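# Push protruding drives home and latch their levers

## Task

Each drive that stands proud of its bay in the tower server must end up seated: pushed all the way in so its face lines up with the faces of the two outermost drives, and its lever closed and locked (pushing the drive home first and then closing the lever is allowed). The server sits loose on the table; tilting it more than a little counts as failure, and when finished none of its feet may hang past a table edge.

## Robot and tools

Robot: two arms. left_arm sits on the +y side and carries a five-finger left hand; right_arm carries the mirror-image right hand. Base positions in the scene frame: left_arm (-0.018, +0.341, +0.031) m, right_arm (-0.021, -0.255, +0.015) m, both turned only a hair about z. Scene frame: origin at table-top height midway between the nominal bases, +x out over the table, +z up. Arm names do not match image sides. A camera stand stands behind the arms. Fixed cameras cam_high and cam_low are in the scene frame; cam_left_wrist and cam_right_wrist ride on the wrists (fisheye). All images are 672x504.

Hand point: a point 0.15 m out from the wrist face and 0.05 m in front of the palm. Its +z runs along the straight fingers (tips reach 0.06-0.07 m past it), +y points out of the palm, and +x runs across the palm away from the thumb on the right hand, toward the thumb on the left hand. A bracket on the little-finger side of the wrist juts out and can strike things. Reported poses (end_effector_position in m, end_effector_quat_wxyz) and Hand target are in each arm's own base frame and may be a few cm off.

One row = 28 numbers, each in [-1, 1], always for both arms: left_arm dx, dy, dz, rx, ry, rz, then left hand thumb_turn, thumb_bend, index, middle, ring, little, force_limit, speed; then the same 14 for right_arm. The six pose numbers are an offset, not a pose: measured from that arm's Hand target as it stood when the action or move began, along that arm's base axes; 1.0 equals 0.6 m of travel or 180 degrees of turn, and rx, ry, rz form one rotation vector about the hand point. Every row in an action counts from that same start, so repeating an offset moves further. Six zeros re-request the current Hand target. The six finger numbers are absolute positions, -1 open/straight to +1 closed (thumb_turn +1 puts the thumb opposite the fingers). force_limit maps -1..+1 to about 0..10 N at the fingertip (0..15 N for the two thumb motors). speed rises linearly from near zero at -1 to full at +0.48 and stays full above. Hand numbers never mean "unchanged": to keep a hand as is, resend the eight numbers last executed for it (or, before any, its hand_measured plus hand_force_limit and hand_speed). For a gentle close use speed -0.94 or below.

Tools:
- execute_actions(actions, cameras): actions is a list of actions; each is a table of 1-15 rows, one per 1/30 s step; a short table repeats its last row. Images return only if actions is empty or cameras names them (["all"], a list of names, or [] for none).
- move(target, speed, blend, blocking, cameras): target is one 28-number row or a list of up to 15 rows; every row is an offset from the Hand targets at the move's start, not from the previous row. Paths are straight, end together, last 0.5-10 s, and do not avoid obstacles or the other arm. speed is top path speed in m/s, 0.002 to 4.3 (default 0.25), one value or one per target; turning is capped at twice that in rad/s. blend (m) rounds corners in a list; 0 stops at each. blocking=false returns after about 0.5 s while motion continues. The result adds a move: line ending in done, off_target, moving, held or fault, plus limits=paced (pose clipped) or limits=held (steps withheld). Faster moves lag and stray more and hit harder.
- wait(seconds 0-10, cameras): lets time pass holding the last command; returns early if a running move ends.
- stop(cameras): brakes a running move.
- zoom_image(camera, region): closer look at [x0, y0, x1, y1] pixels (top-left origin, at most 504 by 504) of the newest image from cam_high, cam_low, cam_left_wrist or cam_right_wrist.
- show_instructions(): shows the scene's reference pages.
- finished_scene(scene): ends the current scene, given its number; irreversible.

Results also list Joint positions (rad), Joint velocities (omitted when only noise), Joint torques (offset and noisy; numbers 3 and 4 wrap at ±28 N m), hand_measured, hand_stopped_by (moving, target, force, stalled, fault), hand_load_n (N at fingertip, positive when pushed open; pushes along a straight finger barely register), hand settings, motor temperatures, and MOTOR HOT / OVER-TEMPERATURE FAULT lines.

Behaviour: each step the commanded orientation is clamped to within 40 degrees of the current one. Arms often rest 1-3 cm (up to 5 cm) short of the command, mostly low; that is not contact. Any next command, even zeros, asks again; if still short, send the gap as an offset. An arm blocked by something keeps pressing; to release, command a target back past the hand point. Very small moves may not start.

Avoid: tipping or sliding the server toward an edge (it is not fixed), pushing hard or fast into the drives or server, letting anything fall off the table, contact between the two arms or one hand gripping the other's fingers, excess finger force, paths passing close to an arm's own base (go around it), and long stretched-out holds or pushes at unreachable poses, which heat motors until the arm drops.

Each tool is called after ">>>" in YAML: its name, and indented under it one key for each argument.

Reference images:

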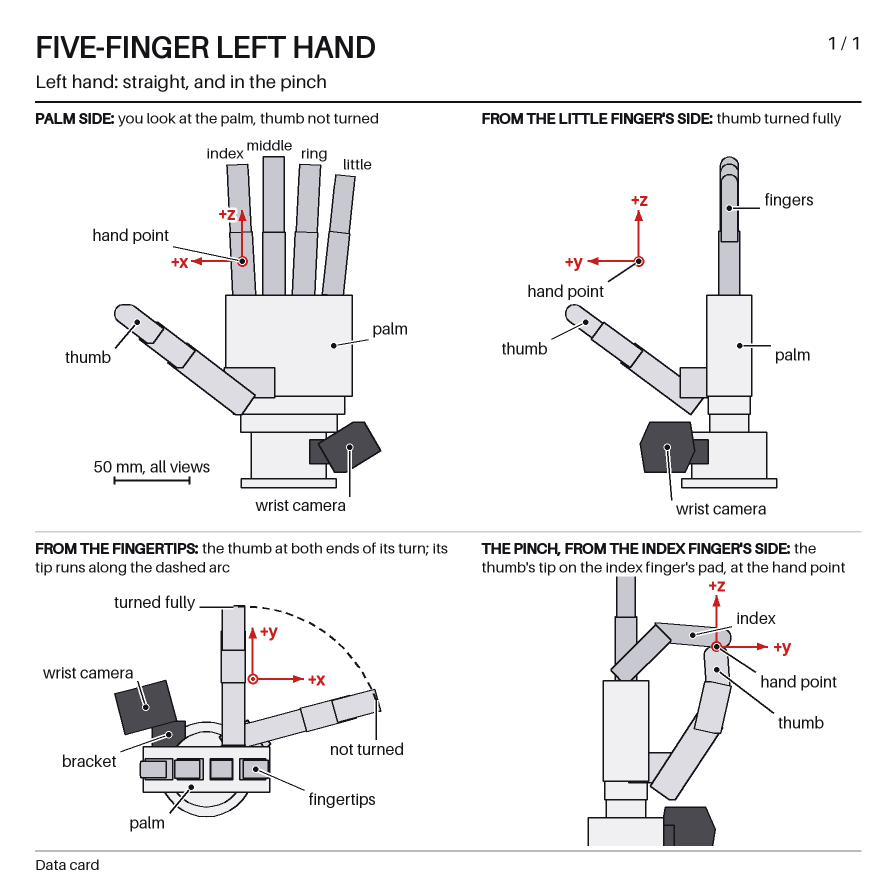

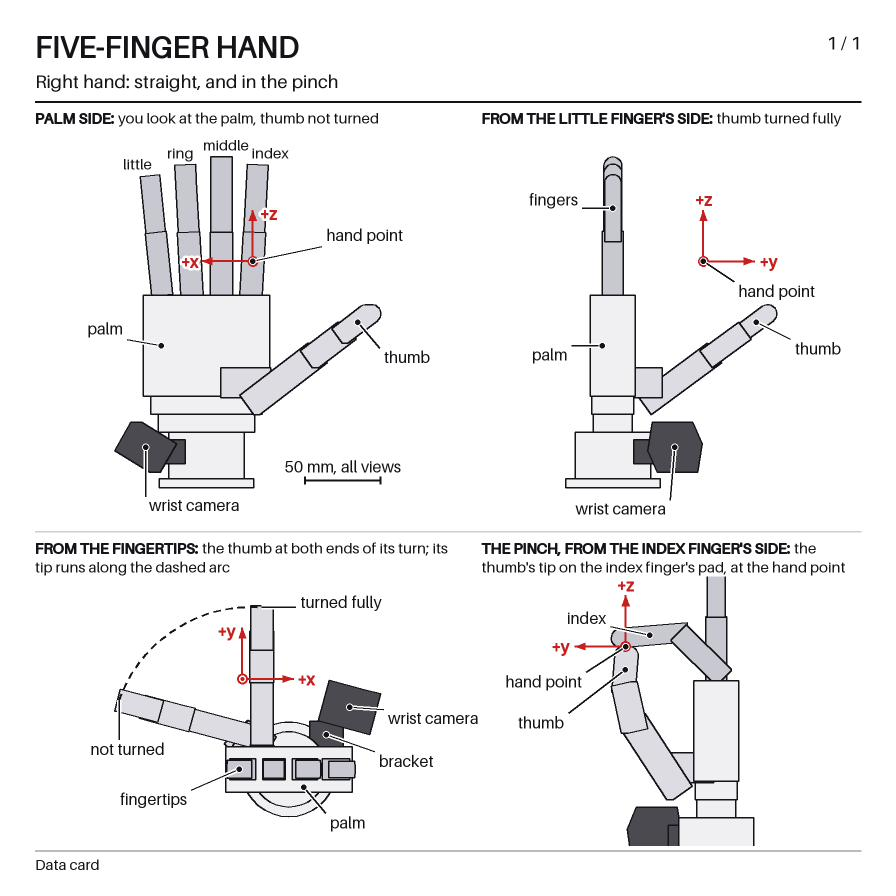

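## Session

>>> execute_actions:
  actions: []

Scene clock: 0.00 s.
left_arm: end_effector_position=(+0.2929, +0.1544, +0.2733) hand_measured=(-1.000, -1.000, -1.000, -1.000, -1.000, -1.000) hand_load_n=(+0.0, +0.0, +0.0, +0.0, +0.0, +0.0) hand_stopped_by=(target, target, target, target, target, target) hand_force_limit=0.00 hand_speed=-0.80 end_effector_quat_wxyz=(+0.045, +0.745, +0.423, +0.515) | right_arm: end_effector_position=(+0.2851, +0.0199, +0.2028) hand_measured=(-1.000, -1.000, -1.000, -1.000, -1.000, -1.000) hand_load_n=(+0.0, +0.0, +0.0, +0.0, +0.0, +0.0) hand_stopped_by=(target, target, target, target, target, target) hand_force_limit=0.00 hand_speed=-0.80 end_effector_quat_wxyz=(+0.054, +0.963, -0.257, -0.064)
Joint positions: left_arm=[0.8 0.375 0.415 -0.555 0.327 -1.995] | right_arm=[0.189 1.366 1.211 -1.578 0.042 -0.857]
Joint velocities: within noise
Joint torques (N m): no reading
Motor temperatures (°C): left_arm=[24 27 30 28 26 27] | right_arm=[30 32 30 29 27 26]
Heat: left arm: hottest elbow 30 °C; right arm: hottest shoulder 32 °C.
Hand target: left_arm +0.2943, +0.1558, +0.2925; +0.041, +0.739, +0.416, +0.529 | right_arm +0.2919, +0.0212, +0.2105; +0.048, +0.964, -0.257, -0.051

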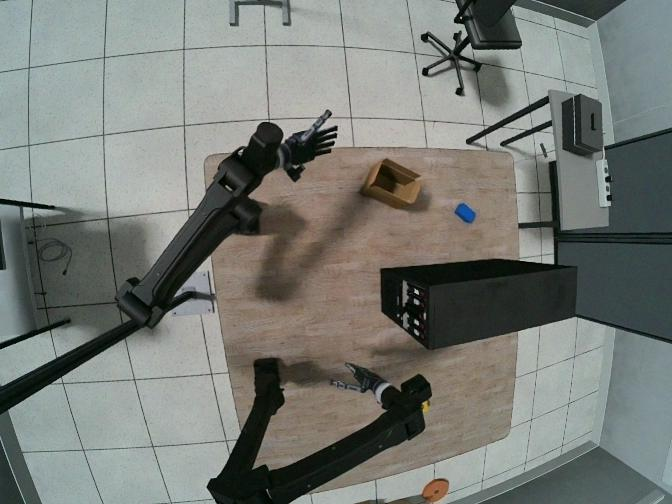

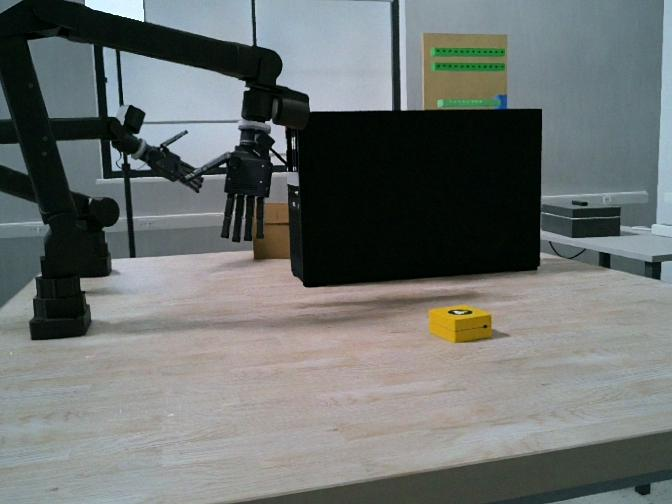

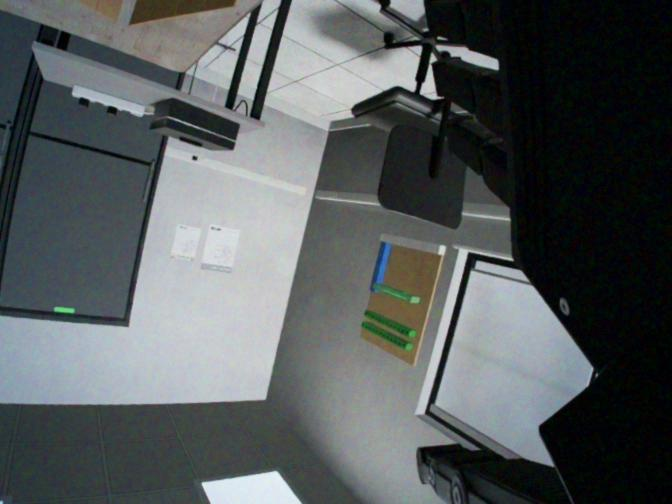

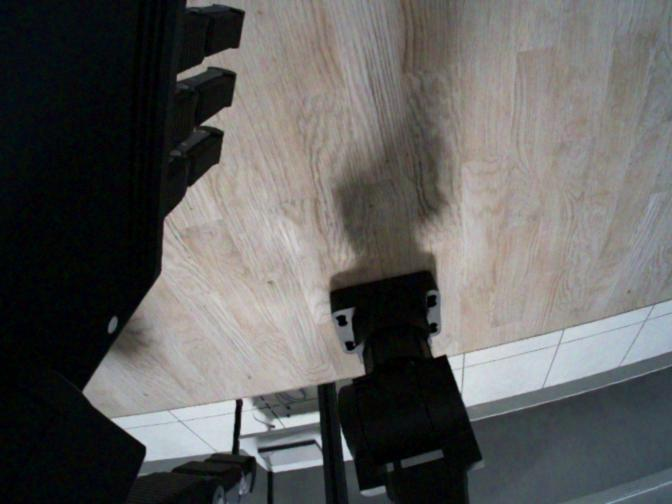

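>>> zoom_image:
  camera: "cam_high"
  region: [360, 240, 480, 360]

>>> zoom_image:
  camera: "cam_low"
  region: [250, 90, 400, 300]

Scaled by 4.200 from the camera's 672x504 image, which has a finer 960x720 frame.

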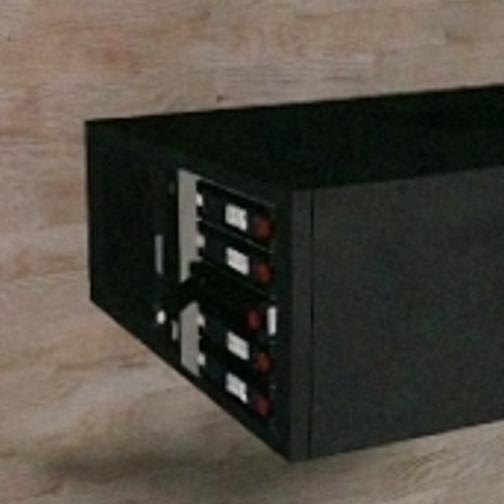

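Scaled by 2.400 from the camera's 672x504 image, which has a finer 960x720 frame.

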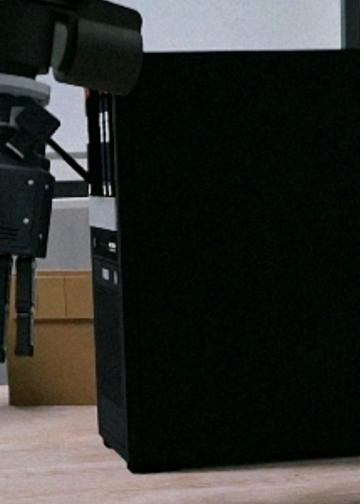

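>>> move:
  target: [0,0,0,0,0,0,-1,-1,-1,-1,-1,-1,0,-0.8,-0.07,0.2,0.2825,0.264,-0.495,-0.266,-1,-1,-1,-1,-1,-1,0,-0.8]
  cameras: ["all"]

Scene clock: 76.40 s.
left_arm: end_effector_position=(+0.2929, +0.1544, +0.2733) hand_measured=(-1.000, -1.000, -1.000, -1.000, -1.000, -1.000) hand_load_n=(+0.0, +0.0, +0.0, +0.0, +0.0, +0.0) hand_stopped_by=(target, target, target, target, target, target) hand_force_limit=0.00 hand_speed=-0.80 end_effector_quat_wxyz=(+0.045, +0.745, +0.423, +0.515) | right_arm: end_effector_position=(+0.2507, +0.1394, +0.3804) hand_measured=(-1.000, -1.000, -1.000, -1.000, -1.000, -1.000) hand_load_n=(+0.0, +0.0, -0.5, +0.0, -0.5, +0.0) hand_stopped_by=(target, target, target, target, target, target) hand_force_limit=0.00 hand_speed=-0.80 end_effector_quat_wxyz=(+0.497, -0.500, +0.503, -0.499)
Joint positions: left_arm=[0.8 0.375 0.415 -0.555 0.327 -1.995] | right_arm=[1.096 0.34 0.666 -0.343 1.101 0.015]
Joint torques (N m): left_arm=[-0.73 1.03 12.46 2.35 0.08 -0.08] | right_arm=[0.62 2.55 7.97 2.88 0.16 -0.01]
Motor temperatures (°C): left_arm=[24 27 37 28 26 27] | right_arm=[30 33 34 28 27 26]
Heat: left arm: hottest elbow 37 °C; right arm: hottest elbow 34 °C.
Hand target: left_arm +0.2943, +0.1558, +0.2925; +0.041, +0.739, +0.416, +0.529 | right_arm +0.2500, +0.1413, +0.3799; +0.500, -0.500, +0.500, -0.500
Off the commanded pose: left_arm 0.019 m, 2 deg | right_arm 0.002 m, 1 deg.
move: off_target (left_arm)

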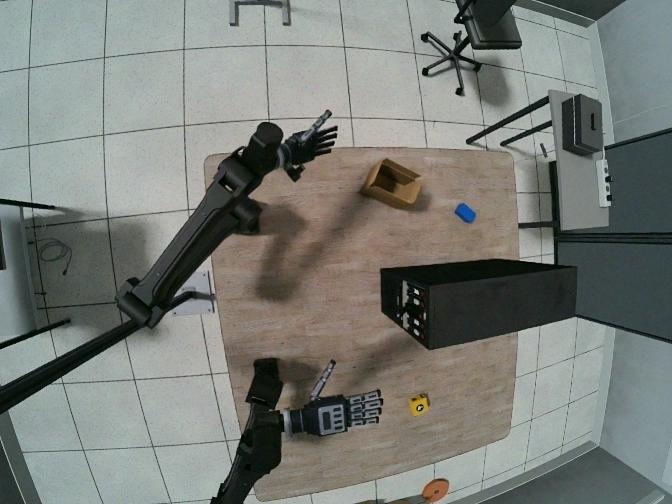

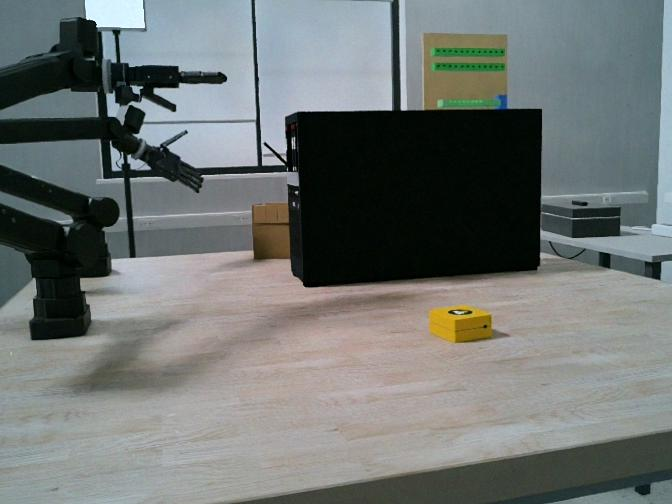

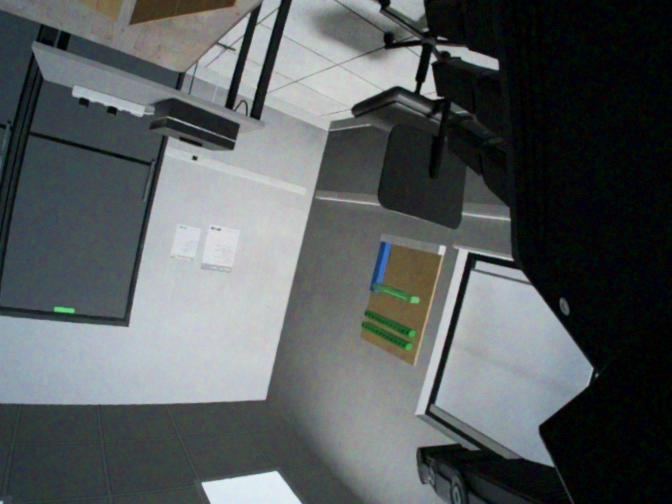

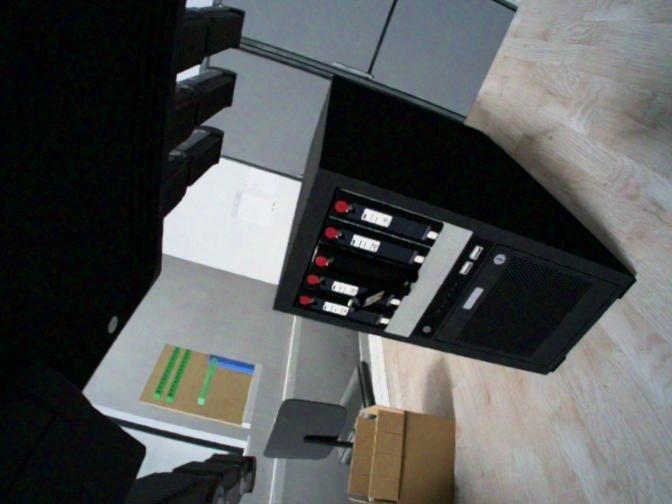

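>>> zoom_image:
  camera: "cam_right_wrist"
  region: [280, 170, 480, 340]

>>> zoom_image:
  camera: "cam_low"
  region: [240, 90, 360, 300]

Scaled by 2.520 from the camera's 672x504 image, which has a finer 960x720 frame.

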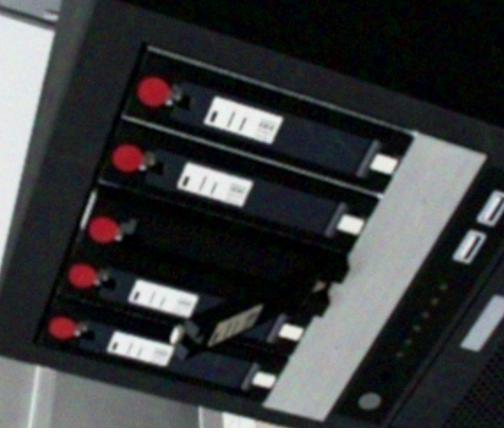

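Scaled by 2.400 from the camera's 672x504 image, which has a finer 960x720 frame.

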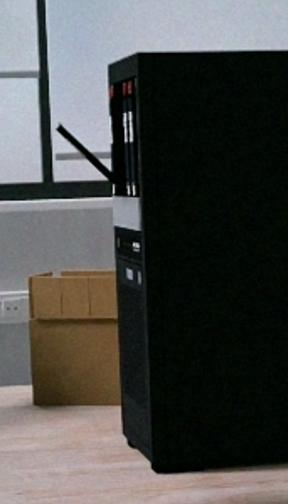

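>>> move:
  target: [0,0,0,0,0,0,-1,-1,-1,-1,-1,-1,0,-0.8,0.0833,0.351,-0.133,0,0,0,-1,-1,1,1,1,-1,0,0]
  cameras: ["all"]

Scene clock: 176.13 s.
left_arm: end_effector_position=(+0.2929, +0.1544, +0.2733) hand_measured=(-1.000, -1.000, -1.000, -1.000, -1.000, -1.000) hand_load_n=(+0.0, +0.0, +0.0, +0.0, +0.0, +0.0) hand_stopped_by=(target, target, target, target, target, target) hand_force_limit=0.00 hand_speed=-0.80 end_effector_quat_wxyz=(+0.045, +0.745, +0.423, +0.515) | right_arm: end_effector_position=(+0.2944, +0.3369, +0.2715) hand_measured=(-1.000, -1.000, +1.000, +1.000, +1.000, -1.000) hand_load_n=(+0.0, +0.0, +0.0, +0.0, +0.0, -0.5) hand_stopped_by=(target, target, target, target, target, target) hand_force_limit=0.00 hand_speed=0.00 end_effector_quat_wxyz=(+0.482, -0.518, +0.493, -0.506)
Joint positions: left_arm=[0.8 0.375 0.415 -0.555 0.327 -1.995] | right_arm=[1.254 1.075 0.662 0.342 1.253 0.018]
Joint torques (N m): left_arm=[-0.79 0.91 12.44 2.33 0.08 -0.08] | right_arm=[0.09 -3.72 12.85 2.74 0.13 -0.03]
Heat: left arm: hottest elbow 39 °C; right arm: hottest elbow 34 °C.
Hand target: left_arm +0.2943, +0.1558, +0.2925; +0.041, +0.739, +0.416, +0.529 | right_arm +0.3000, +0.3520, +0.3002; +0.501, -0.500, +0.500, -0.500
Off the commanded pose: left_arm 0.019 m, 2 deg | right_arm 0.033 m, 3 deg.
move: off_target (left_arm, right_arm)

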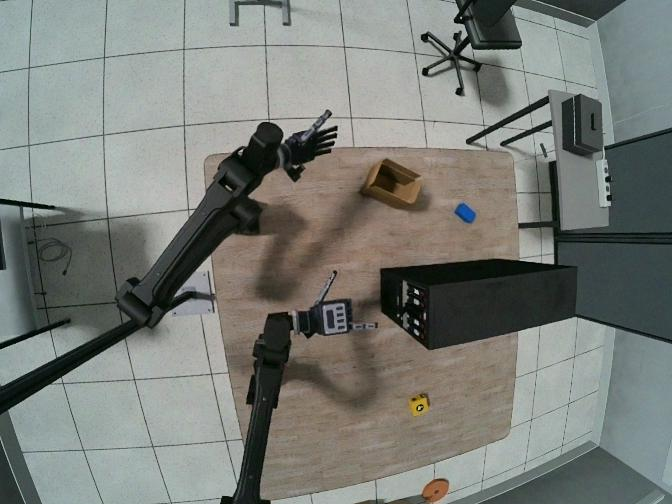

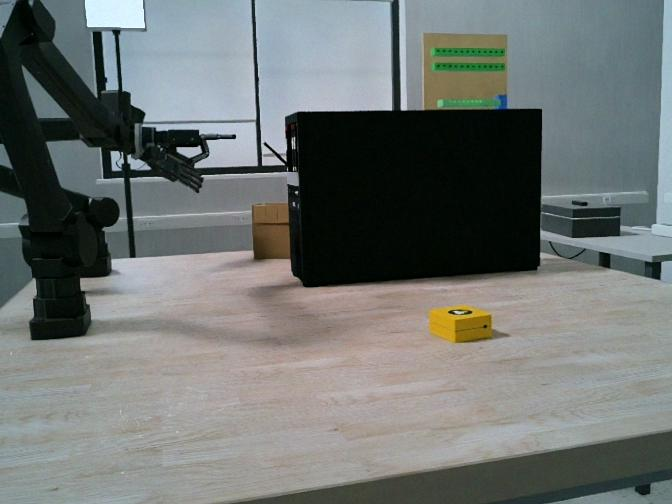

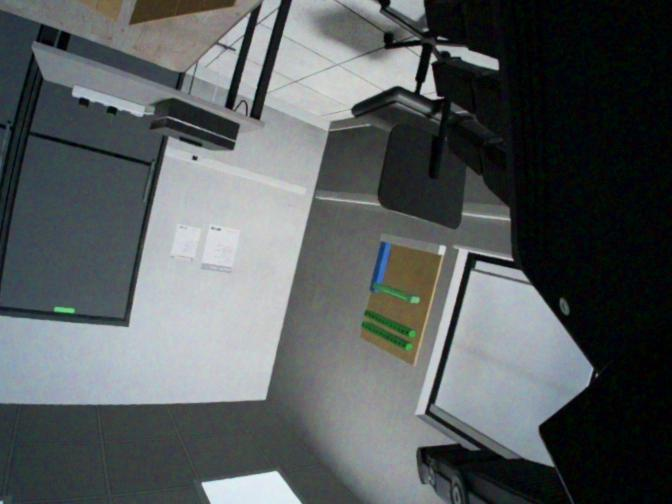

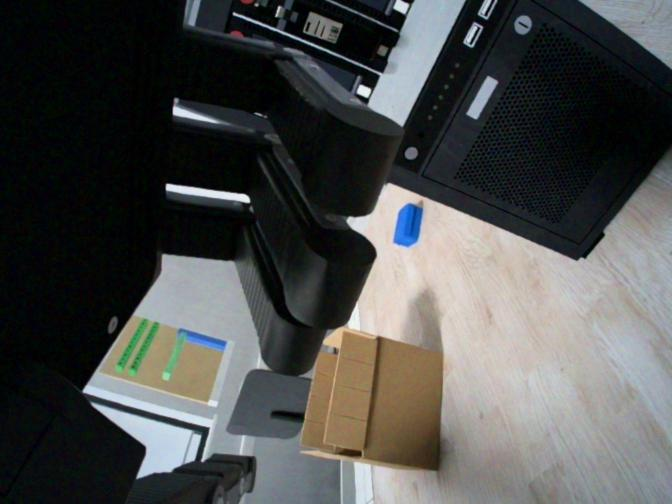

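>>> move:
  target: [0.0095,-0.26,0.4625,0.693,0.0663,-0.235,-1,-1,-1,-1,-1,-1,0,-0.8,0,0,0,0,0,0,-1,-1,1,1,1,-1,0,0]
  cameras: ["all"]

Scene clock: 217.53 s.
left_arm: end_effector_position=(+0.3051, +0.0035, +0.5425) hand_measured=(-1.000, -1.000, -1.000, -1.000, -1.000, -1.000) hand_load_n=(+0.0, +0.0, +0.0, +0.0, +0.0, +0.0) hand_stopped_by=(target, target, target, target, target, target) hand_force_limit=0.00 hand_speed=-0.80 end_effector_quat_wxyz=(+0.487, -0.516, +0.503, -0.494) | right_arm: end_effector_position=(+0.2945, +0.3369, +0.2719) hand_measured=(-1.000, -1.000, +1.000, +1.000, +1.000, -1.000) hand_load_n=(+0.0, +0.0, +0.0, +0.0, +0.0, +0.0) hand_stopped_by=(target, target, target, target, target, target) hand_force_limit=0.00 hand_speed=0.00 end_effector_quat_wxyz=(+0.482, -0.518, +0.493, -0.507)
Joint positions: left_arm=[0.298 0.554 1.184 -0.67 0.292 -0.008] | right_arm=[1.254 1.075 0.662 0.344 1.253 0.015]
Joint torques (N m): left_arm=[-1.61 1.85 13.26 2.03 -0.17 0.04] | right_arm=[0.15 -3.66 12.82 2.74 0.13 -0.02]
Heat: left arm: hottest elbow 40 °C; right arm: hottest elbow 37 °C.
Hand target: left_arm +0.3001, -0.0002, +0.5700; +0.500, -0.499, +0.500, -0.500 | right_arm +0.2999, +0.3519, +0.3003; +0.501, -0.500, +0.500, -0.499
Off the commanded pose: left_arm 0.028 m, 3 deg | right_arm 0.033 m, 3 deg.
move: off_target (left_arm, right_arm)

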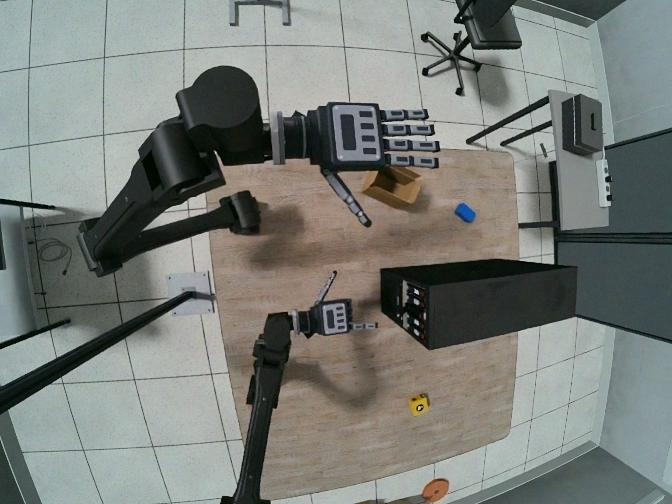

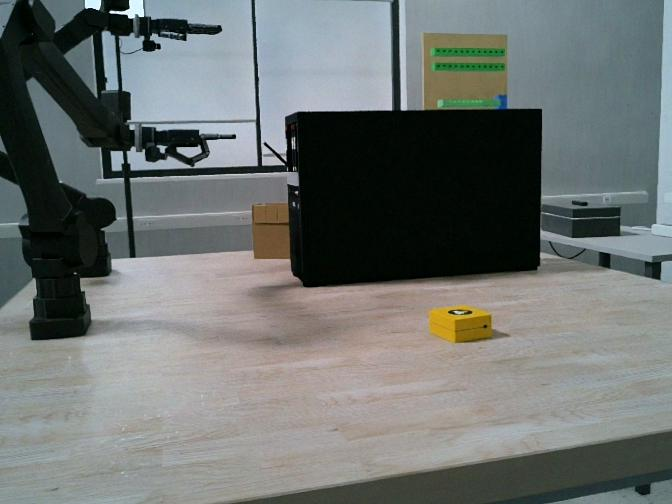

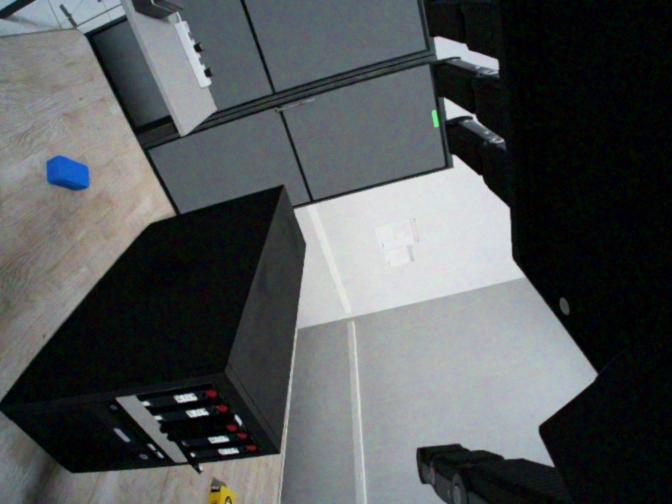

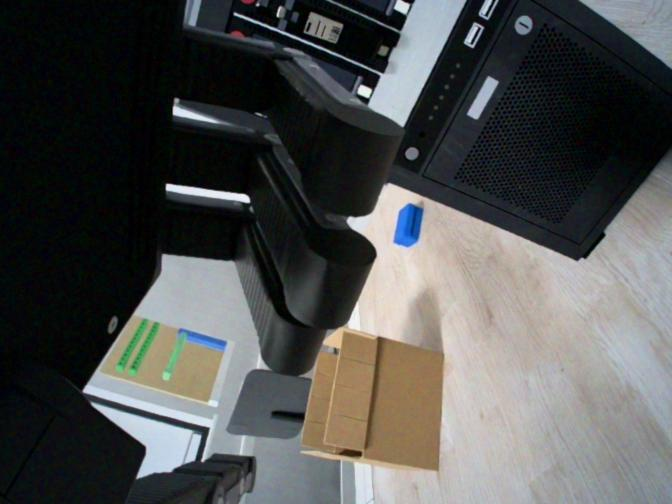

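>>> move:
  target: [-0.02,0.03,0.0,0,0.083,-0.2,-1,-1,-1,-1,-1,-1,0,-0.8,0,0,0,0,0,0,-1,-1,1,1,1,-1,0,0]
  cameras: ["cam_left_wrist"]

>>> zoom_image:
  camera: "cam_left_wrist"
  region: [80, 250, 332, 502]

Scene clock: 227.37 s.
left_arm: end_effector_position=(+0.2885, +0.0202, +0.5544) hand_measured=(-1.000, -1.000, -1.000, -1.000, -1.000, -1.000) hand_load_n=(-0.5, +0.0, +0.0, +0.0, +0.0, +0.0) hand_stopped_by=(target, target, target, target, target, target) hand_force_limit=0.00 hand_speed=-0.80 end_effector_quat_wxyz=(+0.240, -0.397, +0.682, -0.566) | right_arm: end_effector_position=(+0.2945, +0.3369, +0.2719) hand_measured=(-1.000, -1.000, +1.000, +1.000, +1.000, -1.000) hand_load_n=(+0.0, +0.0, +0.0, +0.0, +0.0, +0.0) hand_stopped_by=(target, target, target, target, target, target) hand_force_limit=0.00 hand_speed=0.00 end_effector_quat_wxyz=(+0.482, -0.518, +0.493, -0.507)
Joint positions: left_arm=[0.738 1.016 1.653 -1.567 1.26 0.78] | right_arm=[1.254 1.075 0.662 0.344 1.253 0.015]
Joint torques (N m): left_arm=[-1.32 -2.43 12.14 1.01 0.43 0.07] | right_arm=[0.03 -3.66 12.81 2.74 0.13 -0.02]
Heat: left arm: hottest elbow 40 °C; right arm: hottest elbow 37 °C.
Hand target: left_arm +0.2880, +0.0178, +0.5700; +0.254, -0.381, +0.690, -0.561 | right_arm +0.2999, +0.3519, +0.3003; +0.501, -0.500, +0.500, -0.499
Off the commanded pose: left_arm 0.016 m, 3 deg | right_arm 0.033 m, 3 deg.
move: off_target (left_arm, right_arm)
Images, in order (width x height): cam_left_wrist 672x504.

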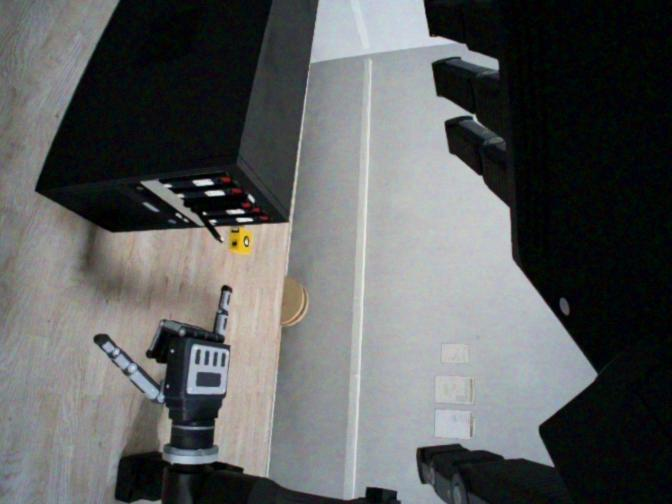

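Scaled by 2.000 from the camera's 672x504 image, which has a finer 960x720 frame.

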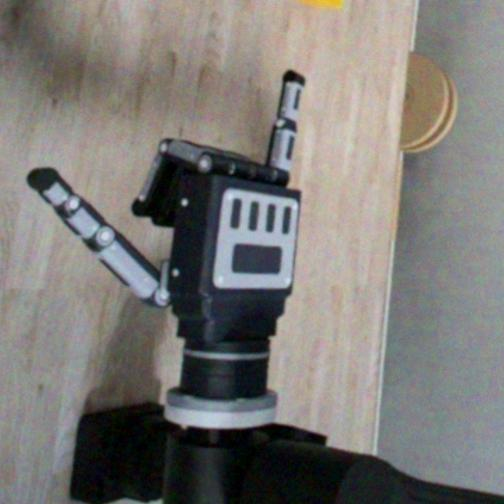

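>>> zoom_image:
  camera: "cam_left_wrist"
  region: [130, 160, 310, 300]

>>> zoom_image:
  camera: "cam_high"
  region: [340, 250, 440, 350]

Scaled by 2.800 from the camera's 672x504 image, which has a finer 960x720 frame.

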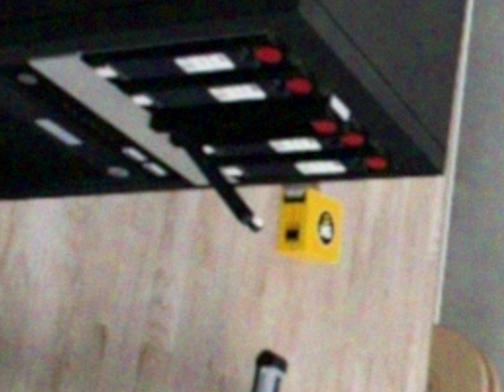

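This scene's latest camera images include none from cam_high. They are from: cam_left_wrist. cam_high's image comes with the result of a call that names it in "cameras".

>>> wait:
  seconds: 0
  cameras: ["cam_high","cam_low"]

>>> zoom_image:
  camera: "cam_high"
  region: [350, 260, 450, 360]

>>> zoom_image:
  camera: "cam_low"
  region: [220, 90, 320, 190]

Scene clock: 253.80 s.
left_arm: end_effector_position=(+0.2885, +0.0203, +0.5544) hand_measured=(-1.000, -1.000, -1.000, -1.000, -1.000, -1.000) hand_load_n=(-0.5, +0.0, +0.0, +0.0, +0.0, +0.0) hand_stopped_by=(target, target, target, target, target, target) hand_force_limit=0.00 hand_speed=-0.80 end_effector_quat_wxyz=(+0.240, -0.396, +0.682, -0.566) | right_arm: end_effector_position=(+0.2945, +0.3369, +0.2719) hand_measured=(-1.000, -1.000, +1.000, +1.000, +1.000, -1.000) hand_load_n=(-0.5, +0.0, +0.0, +0.0, +0.0, +0.0) hand_stopped_by=(target, target, target, target, target, target) hand_force_limit=0.00 hand_speed=0.00 end_effector_quat_wxyz=(+0.482, -0.518, +0.493, -0.507)
Joint positions: left_arm=[0.738 1.016 1.653 -1.567 1.26 0.781] | right_arm=[1.254 1.075 0.662 0.344 1.253 0.015]
Joint torques (N m): left_arm=[-1.38 -2.49 12.12 0.99 0.43 0.01] | right_arm=[0.09 -3.72 12.82 2.73 0.13 -0.02]
Heat: left arm: hottest elbow 40 °C; right arm: hottest elbow 38 °C.
Hand target: left_arm +0.2880, +0.0178, +0.5700; +0.254, -0.380, +0.690, -0.561 | right_arm +0.2999, +0.3519, +0.3003; +0.501, -0.500, +0.500, -0.499
Off the commanded pose: left_arm 0.016 m, 3 deg | right_arm 0.033 m, 3 deg.
Images, in order (width x height): cam_high 672x504, cam_low 672x504.

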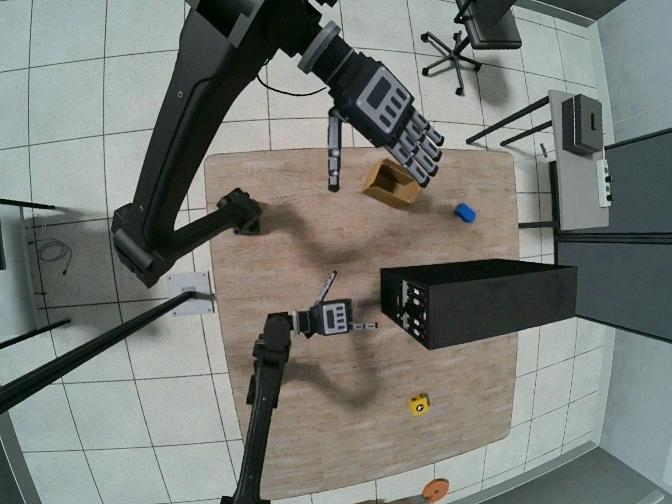

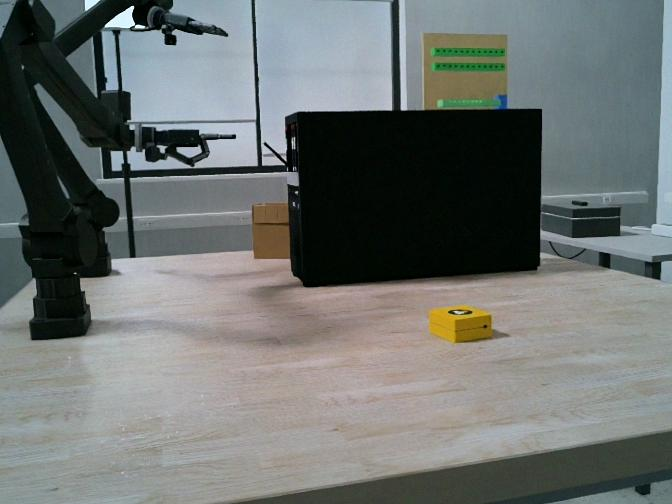

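Scaled by 5.040 from the camera's 672x504 image, which has a finer 960x720 frame.

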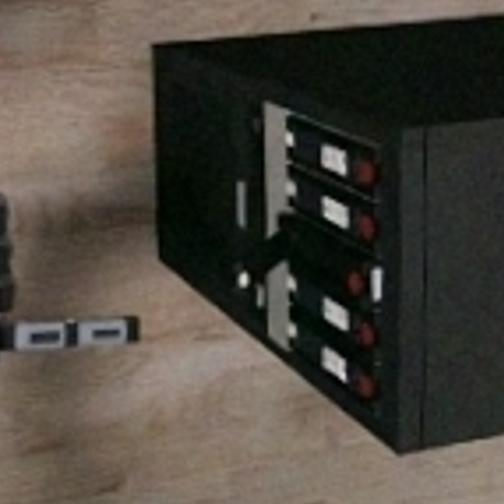

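Scaled by 5.040 from the camera's 672x504 image, which has a finer 960x720 frame.

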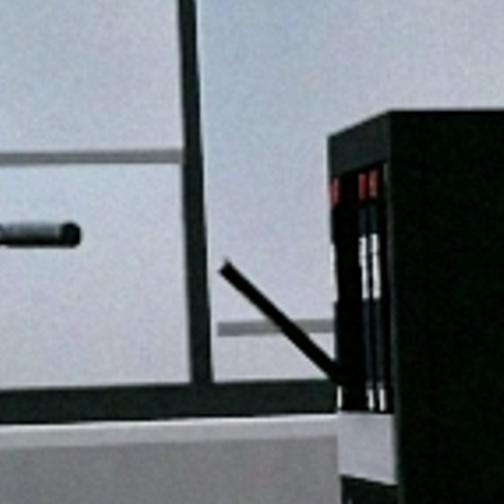

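>>> move:
  target: [0,0,0,0,0,0,-1,-1,-1,-1,-1,-1,0,-0.8,0.082,0.02,0.007,0,0,0.044,-1,-1,1,1,1,-1,0,0]
  speed: 0.1
  cameras: ["cam_high","cam_low","cam_left_wrist"]

>>> zoom_image:
  camera: "cam_high"
  region: [350, 260, 450, 360]

>>> zoom_image:
  camera: "cam_low"
  region: [220, 90, 320, 190]

>>> zoom_image:
  camera: "cam_left_wrist"
  region: [130, 160, 310, 300]

Scene clock: 288.73 s.
left_arm: end_effector_position=(+0.2881, +0.0200, +0.5542) hand_measured=(-1.000, -1.000, -1.000, -1.000, -1.000, -1.000) hand_load_n=(+0.0, +0.0, +0.0, -0.5, +0.0, +0.0) hand_stopped_by=(target, target, target, target, target, target) hand_force_limit=0.00 hand_speed=-0.80 end_effector_quat_wxyz=(+0.240, -0.396, +0.682, -0.566) | right_arm: end_effector_position=(+0.3374, +0.3510, +0.2713) hand_measured=(-1.000, -1.000, +1.000, +1.000, +1.000, -1.000) hand_load_n=(+0.0, +0.0, +0.0, +0.0, +0.0, +0.0) hand_stopped_by=(target, target, target, target, target, target) hand_force_limit=0.00 hand_speed=0.00 end_effector_quat_wxyz=(+0.514, -0.556, +0.458, -0.466)
Joint positions: left_arm=[0.738 1.016 1.653 -1.57 1.26 0.784] | right_arm=[1.098 1.094 0.682 0.346 0.953 0.006]
Joint torques (N m): left_arm=[-1.44 -2.37 12.21 0.98 0.43 0.02] | right_arm=[-0.62 -4.13 13.31 2.78 0.01 0.04]
Motor temperatures (°C): left_arm=[24 26 40 27 26 27] | right_arm=[29 32 39 28 27 25]
Heat: left arm: hottest elbow 40 °C; right arm: hottest elbow 39 °C.
Hand target: left_arm +0.2880, +0.0177, +0.5700; +0.254, -0.381, +0.690, -0.561 | right_arm +0.3491, +0.3639, +0.3045; +0.534, -0.533, +0.464, -0.464
Off the commanded pose: left_arm 0.016 m, 3 deg | right_arm 0.038 m, 4 deg.
move: off_target (left_arm, right_arm)
Images, in order (width x height): cam_high 672x504, cam_low 672x504, cam_left_wrist 672x504.

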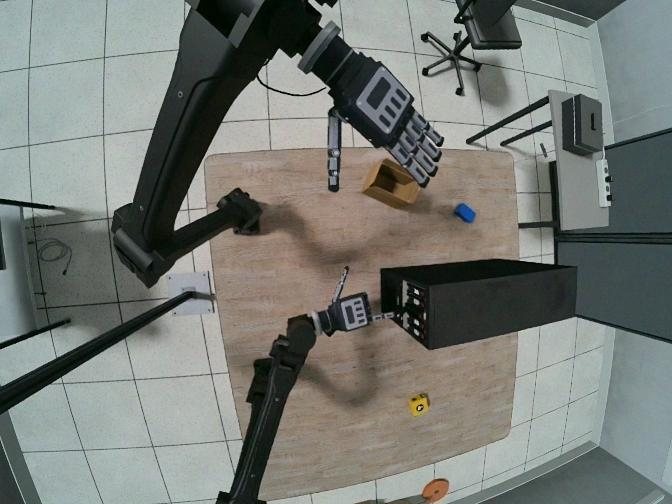

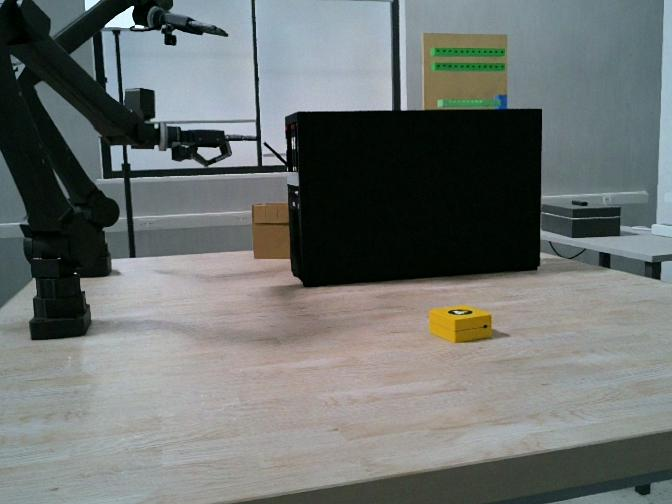

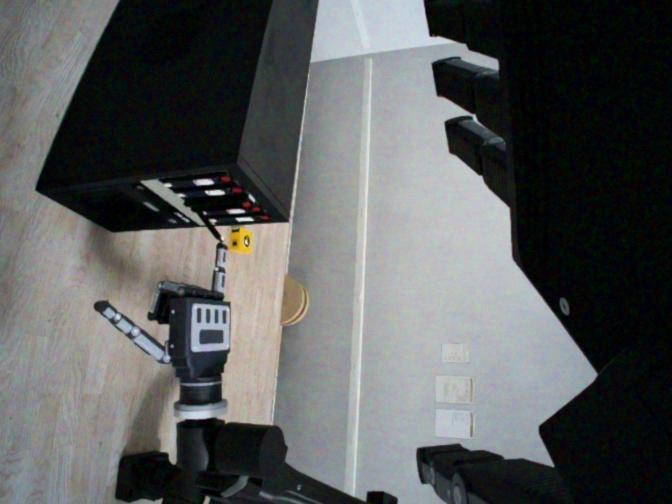

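Scaled by 5.040 from the camera's 672x504 image, which has a finer 960x720 frame.

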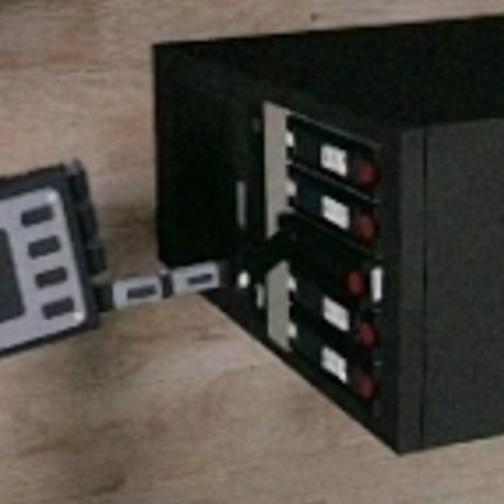

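Scaled by 5.040 from the camera's 672x504 image, which has a finer 960x720 frame.

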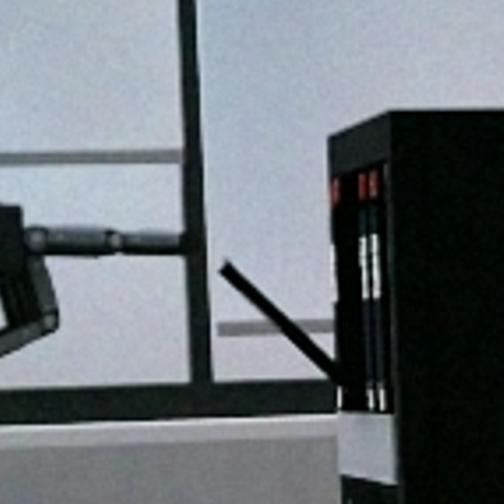

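Scaled by 2.800 from the camera's 672x504 image, which has a finer 960x720 frame.

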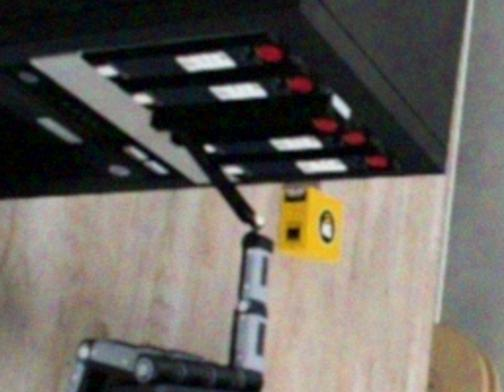

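>>> move:
  target: [0,0,0,0,0,0,-1,-1,-1,-1,-1,-1,0,-0.8,0,0,0.02,0,0,0,-1,-1,1,1,1,-1,0,0]
  speed: 0.1
  cameras: ["cam_high","cam_low","cam_left_wrist"]

>>> zoom_image:
  camera: "cam_low"
  region: [220, 90, 320, 190]

Scene clock: 296.03 s.
left_arm: end_effector_position=(+0.2881, +0.0200, +0.5542) hand_measured=(-1.000, -1.000, -1.000, -1.000, -1.000, -1.000) hand_load_n=(+0.0, +0.0, +0.0, +0.0, +0.0, +0.0) hand_stopped_by=(target, target, target, target, target, target) hand_force_limit=0.00 hand_speed=-0.80 end_effector_quat_wxyz=(+0.240, -0.396, +0.682, -0.566) | right_arm: end_effector_position=(+0.3394, +0.3552, +0.2827) hand_measured=(-1.000, -1.000, +1.000, +1.000, +1.000, -1.000) hand_load_n=(+0.0, +0.0, +0.0, -0.5, +0.0, +0.0) hand_stopped_by=(target, target, target, target, target, target) hand_force_limit=0.00 hand_speed=0.00 end_effector_quat_wxyz=(+0.518, -0.552, +0.459, -0.465)
Joint positions: left_arm=[0.738 1.016 1.653 -1.57 1.26 0.784] | right_arm=[1.098 1.094 0.707 0.334 0.952 0.006]
Joint torques (N m): left_arm=[-1.32 -2.49 12.23 0.99 0.43 0.02] | right_arm=[-0.56 -5.07 13.39 1.77 -0.01 0.03]
Heat: left arm: hottest elbow 41 °C; right arm: hottest elbow 39 °C.
Hand target: left_arm +0.2880, +0.0177, +0.5700; +0.254, -0.381, +0.690, -0.561 | right_arm +0.3491, +0.3640, +0.3163; +0.534, -0.534, +0.464, -0.464
Off the commanded pose: left_arm 0.016 m, 3 deg | right_arm 0.036 m, 3 deg.
move: off_target (left_arm, right_arm)
Images, in order (width x height): cam_high 672x504, cam_low 672x504, cam_left_wrist 672x504.

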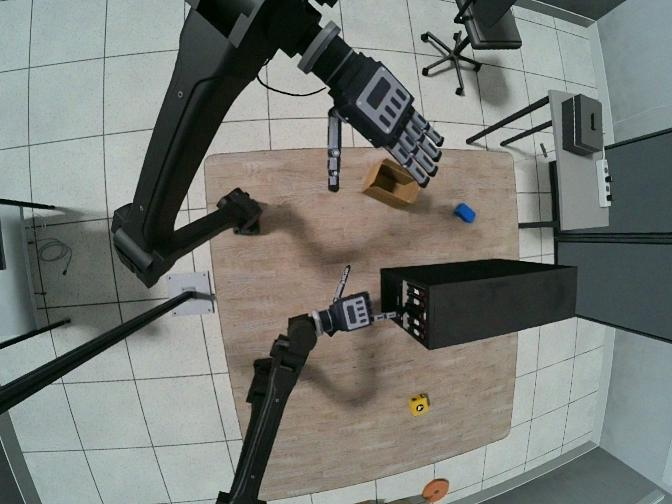

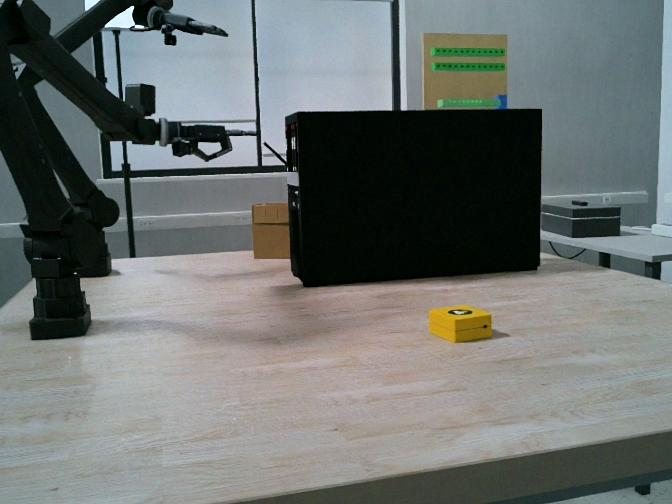

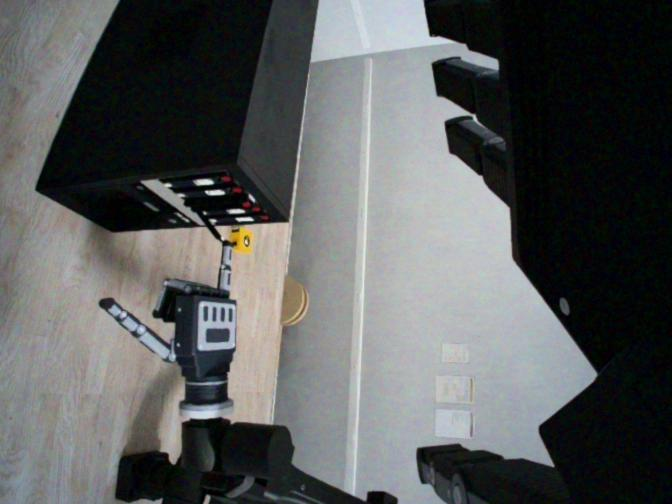

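Scaled by 5.040 from the camera's 672x504 image, which has a finer 960x720 frame.

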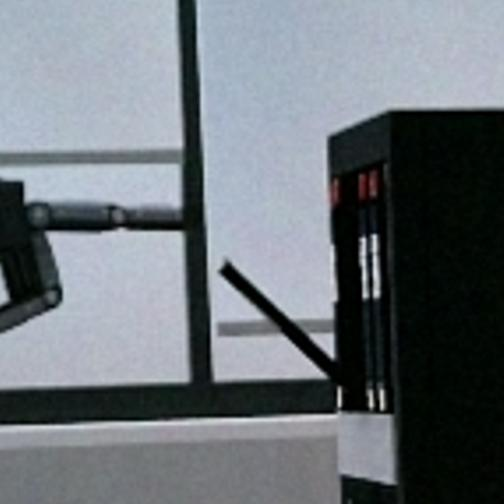

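>>> zoom_image:
  camera: "cam_high"
  region: [350, 260, 450, 360]

>>> zoom_image:
  camera: "cam_left_wrist"
  region: [170, 160, 300, 270]

Scaled by 5.040 from the camera's 672x504 image, which has a finer 960x720 frame.

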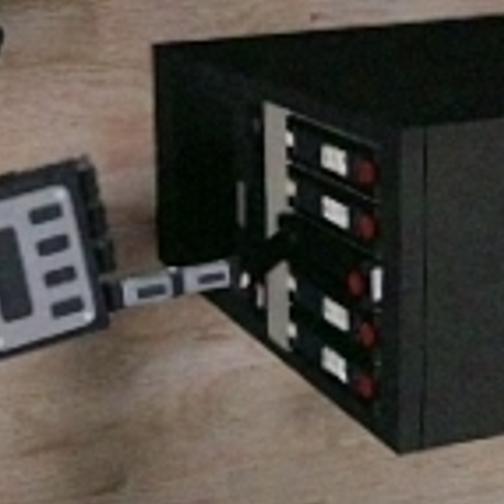

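Scaled by 3.877 from the camera's 672x504 image, which has a finer 960x720 frame.

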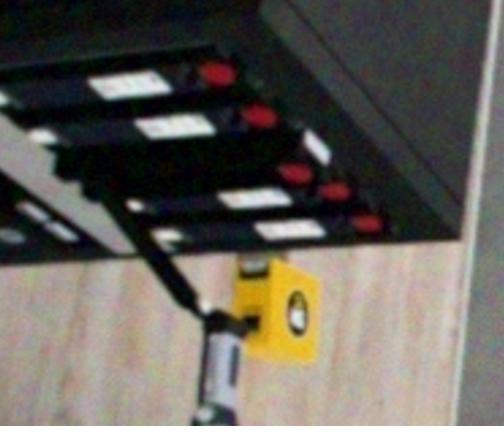

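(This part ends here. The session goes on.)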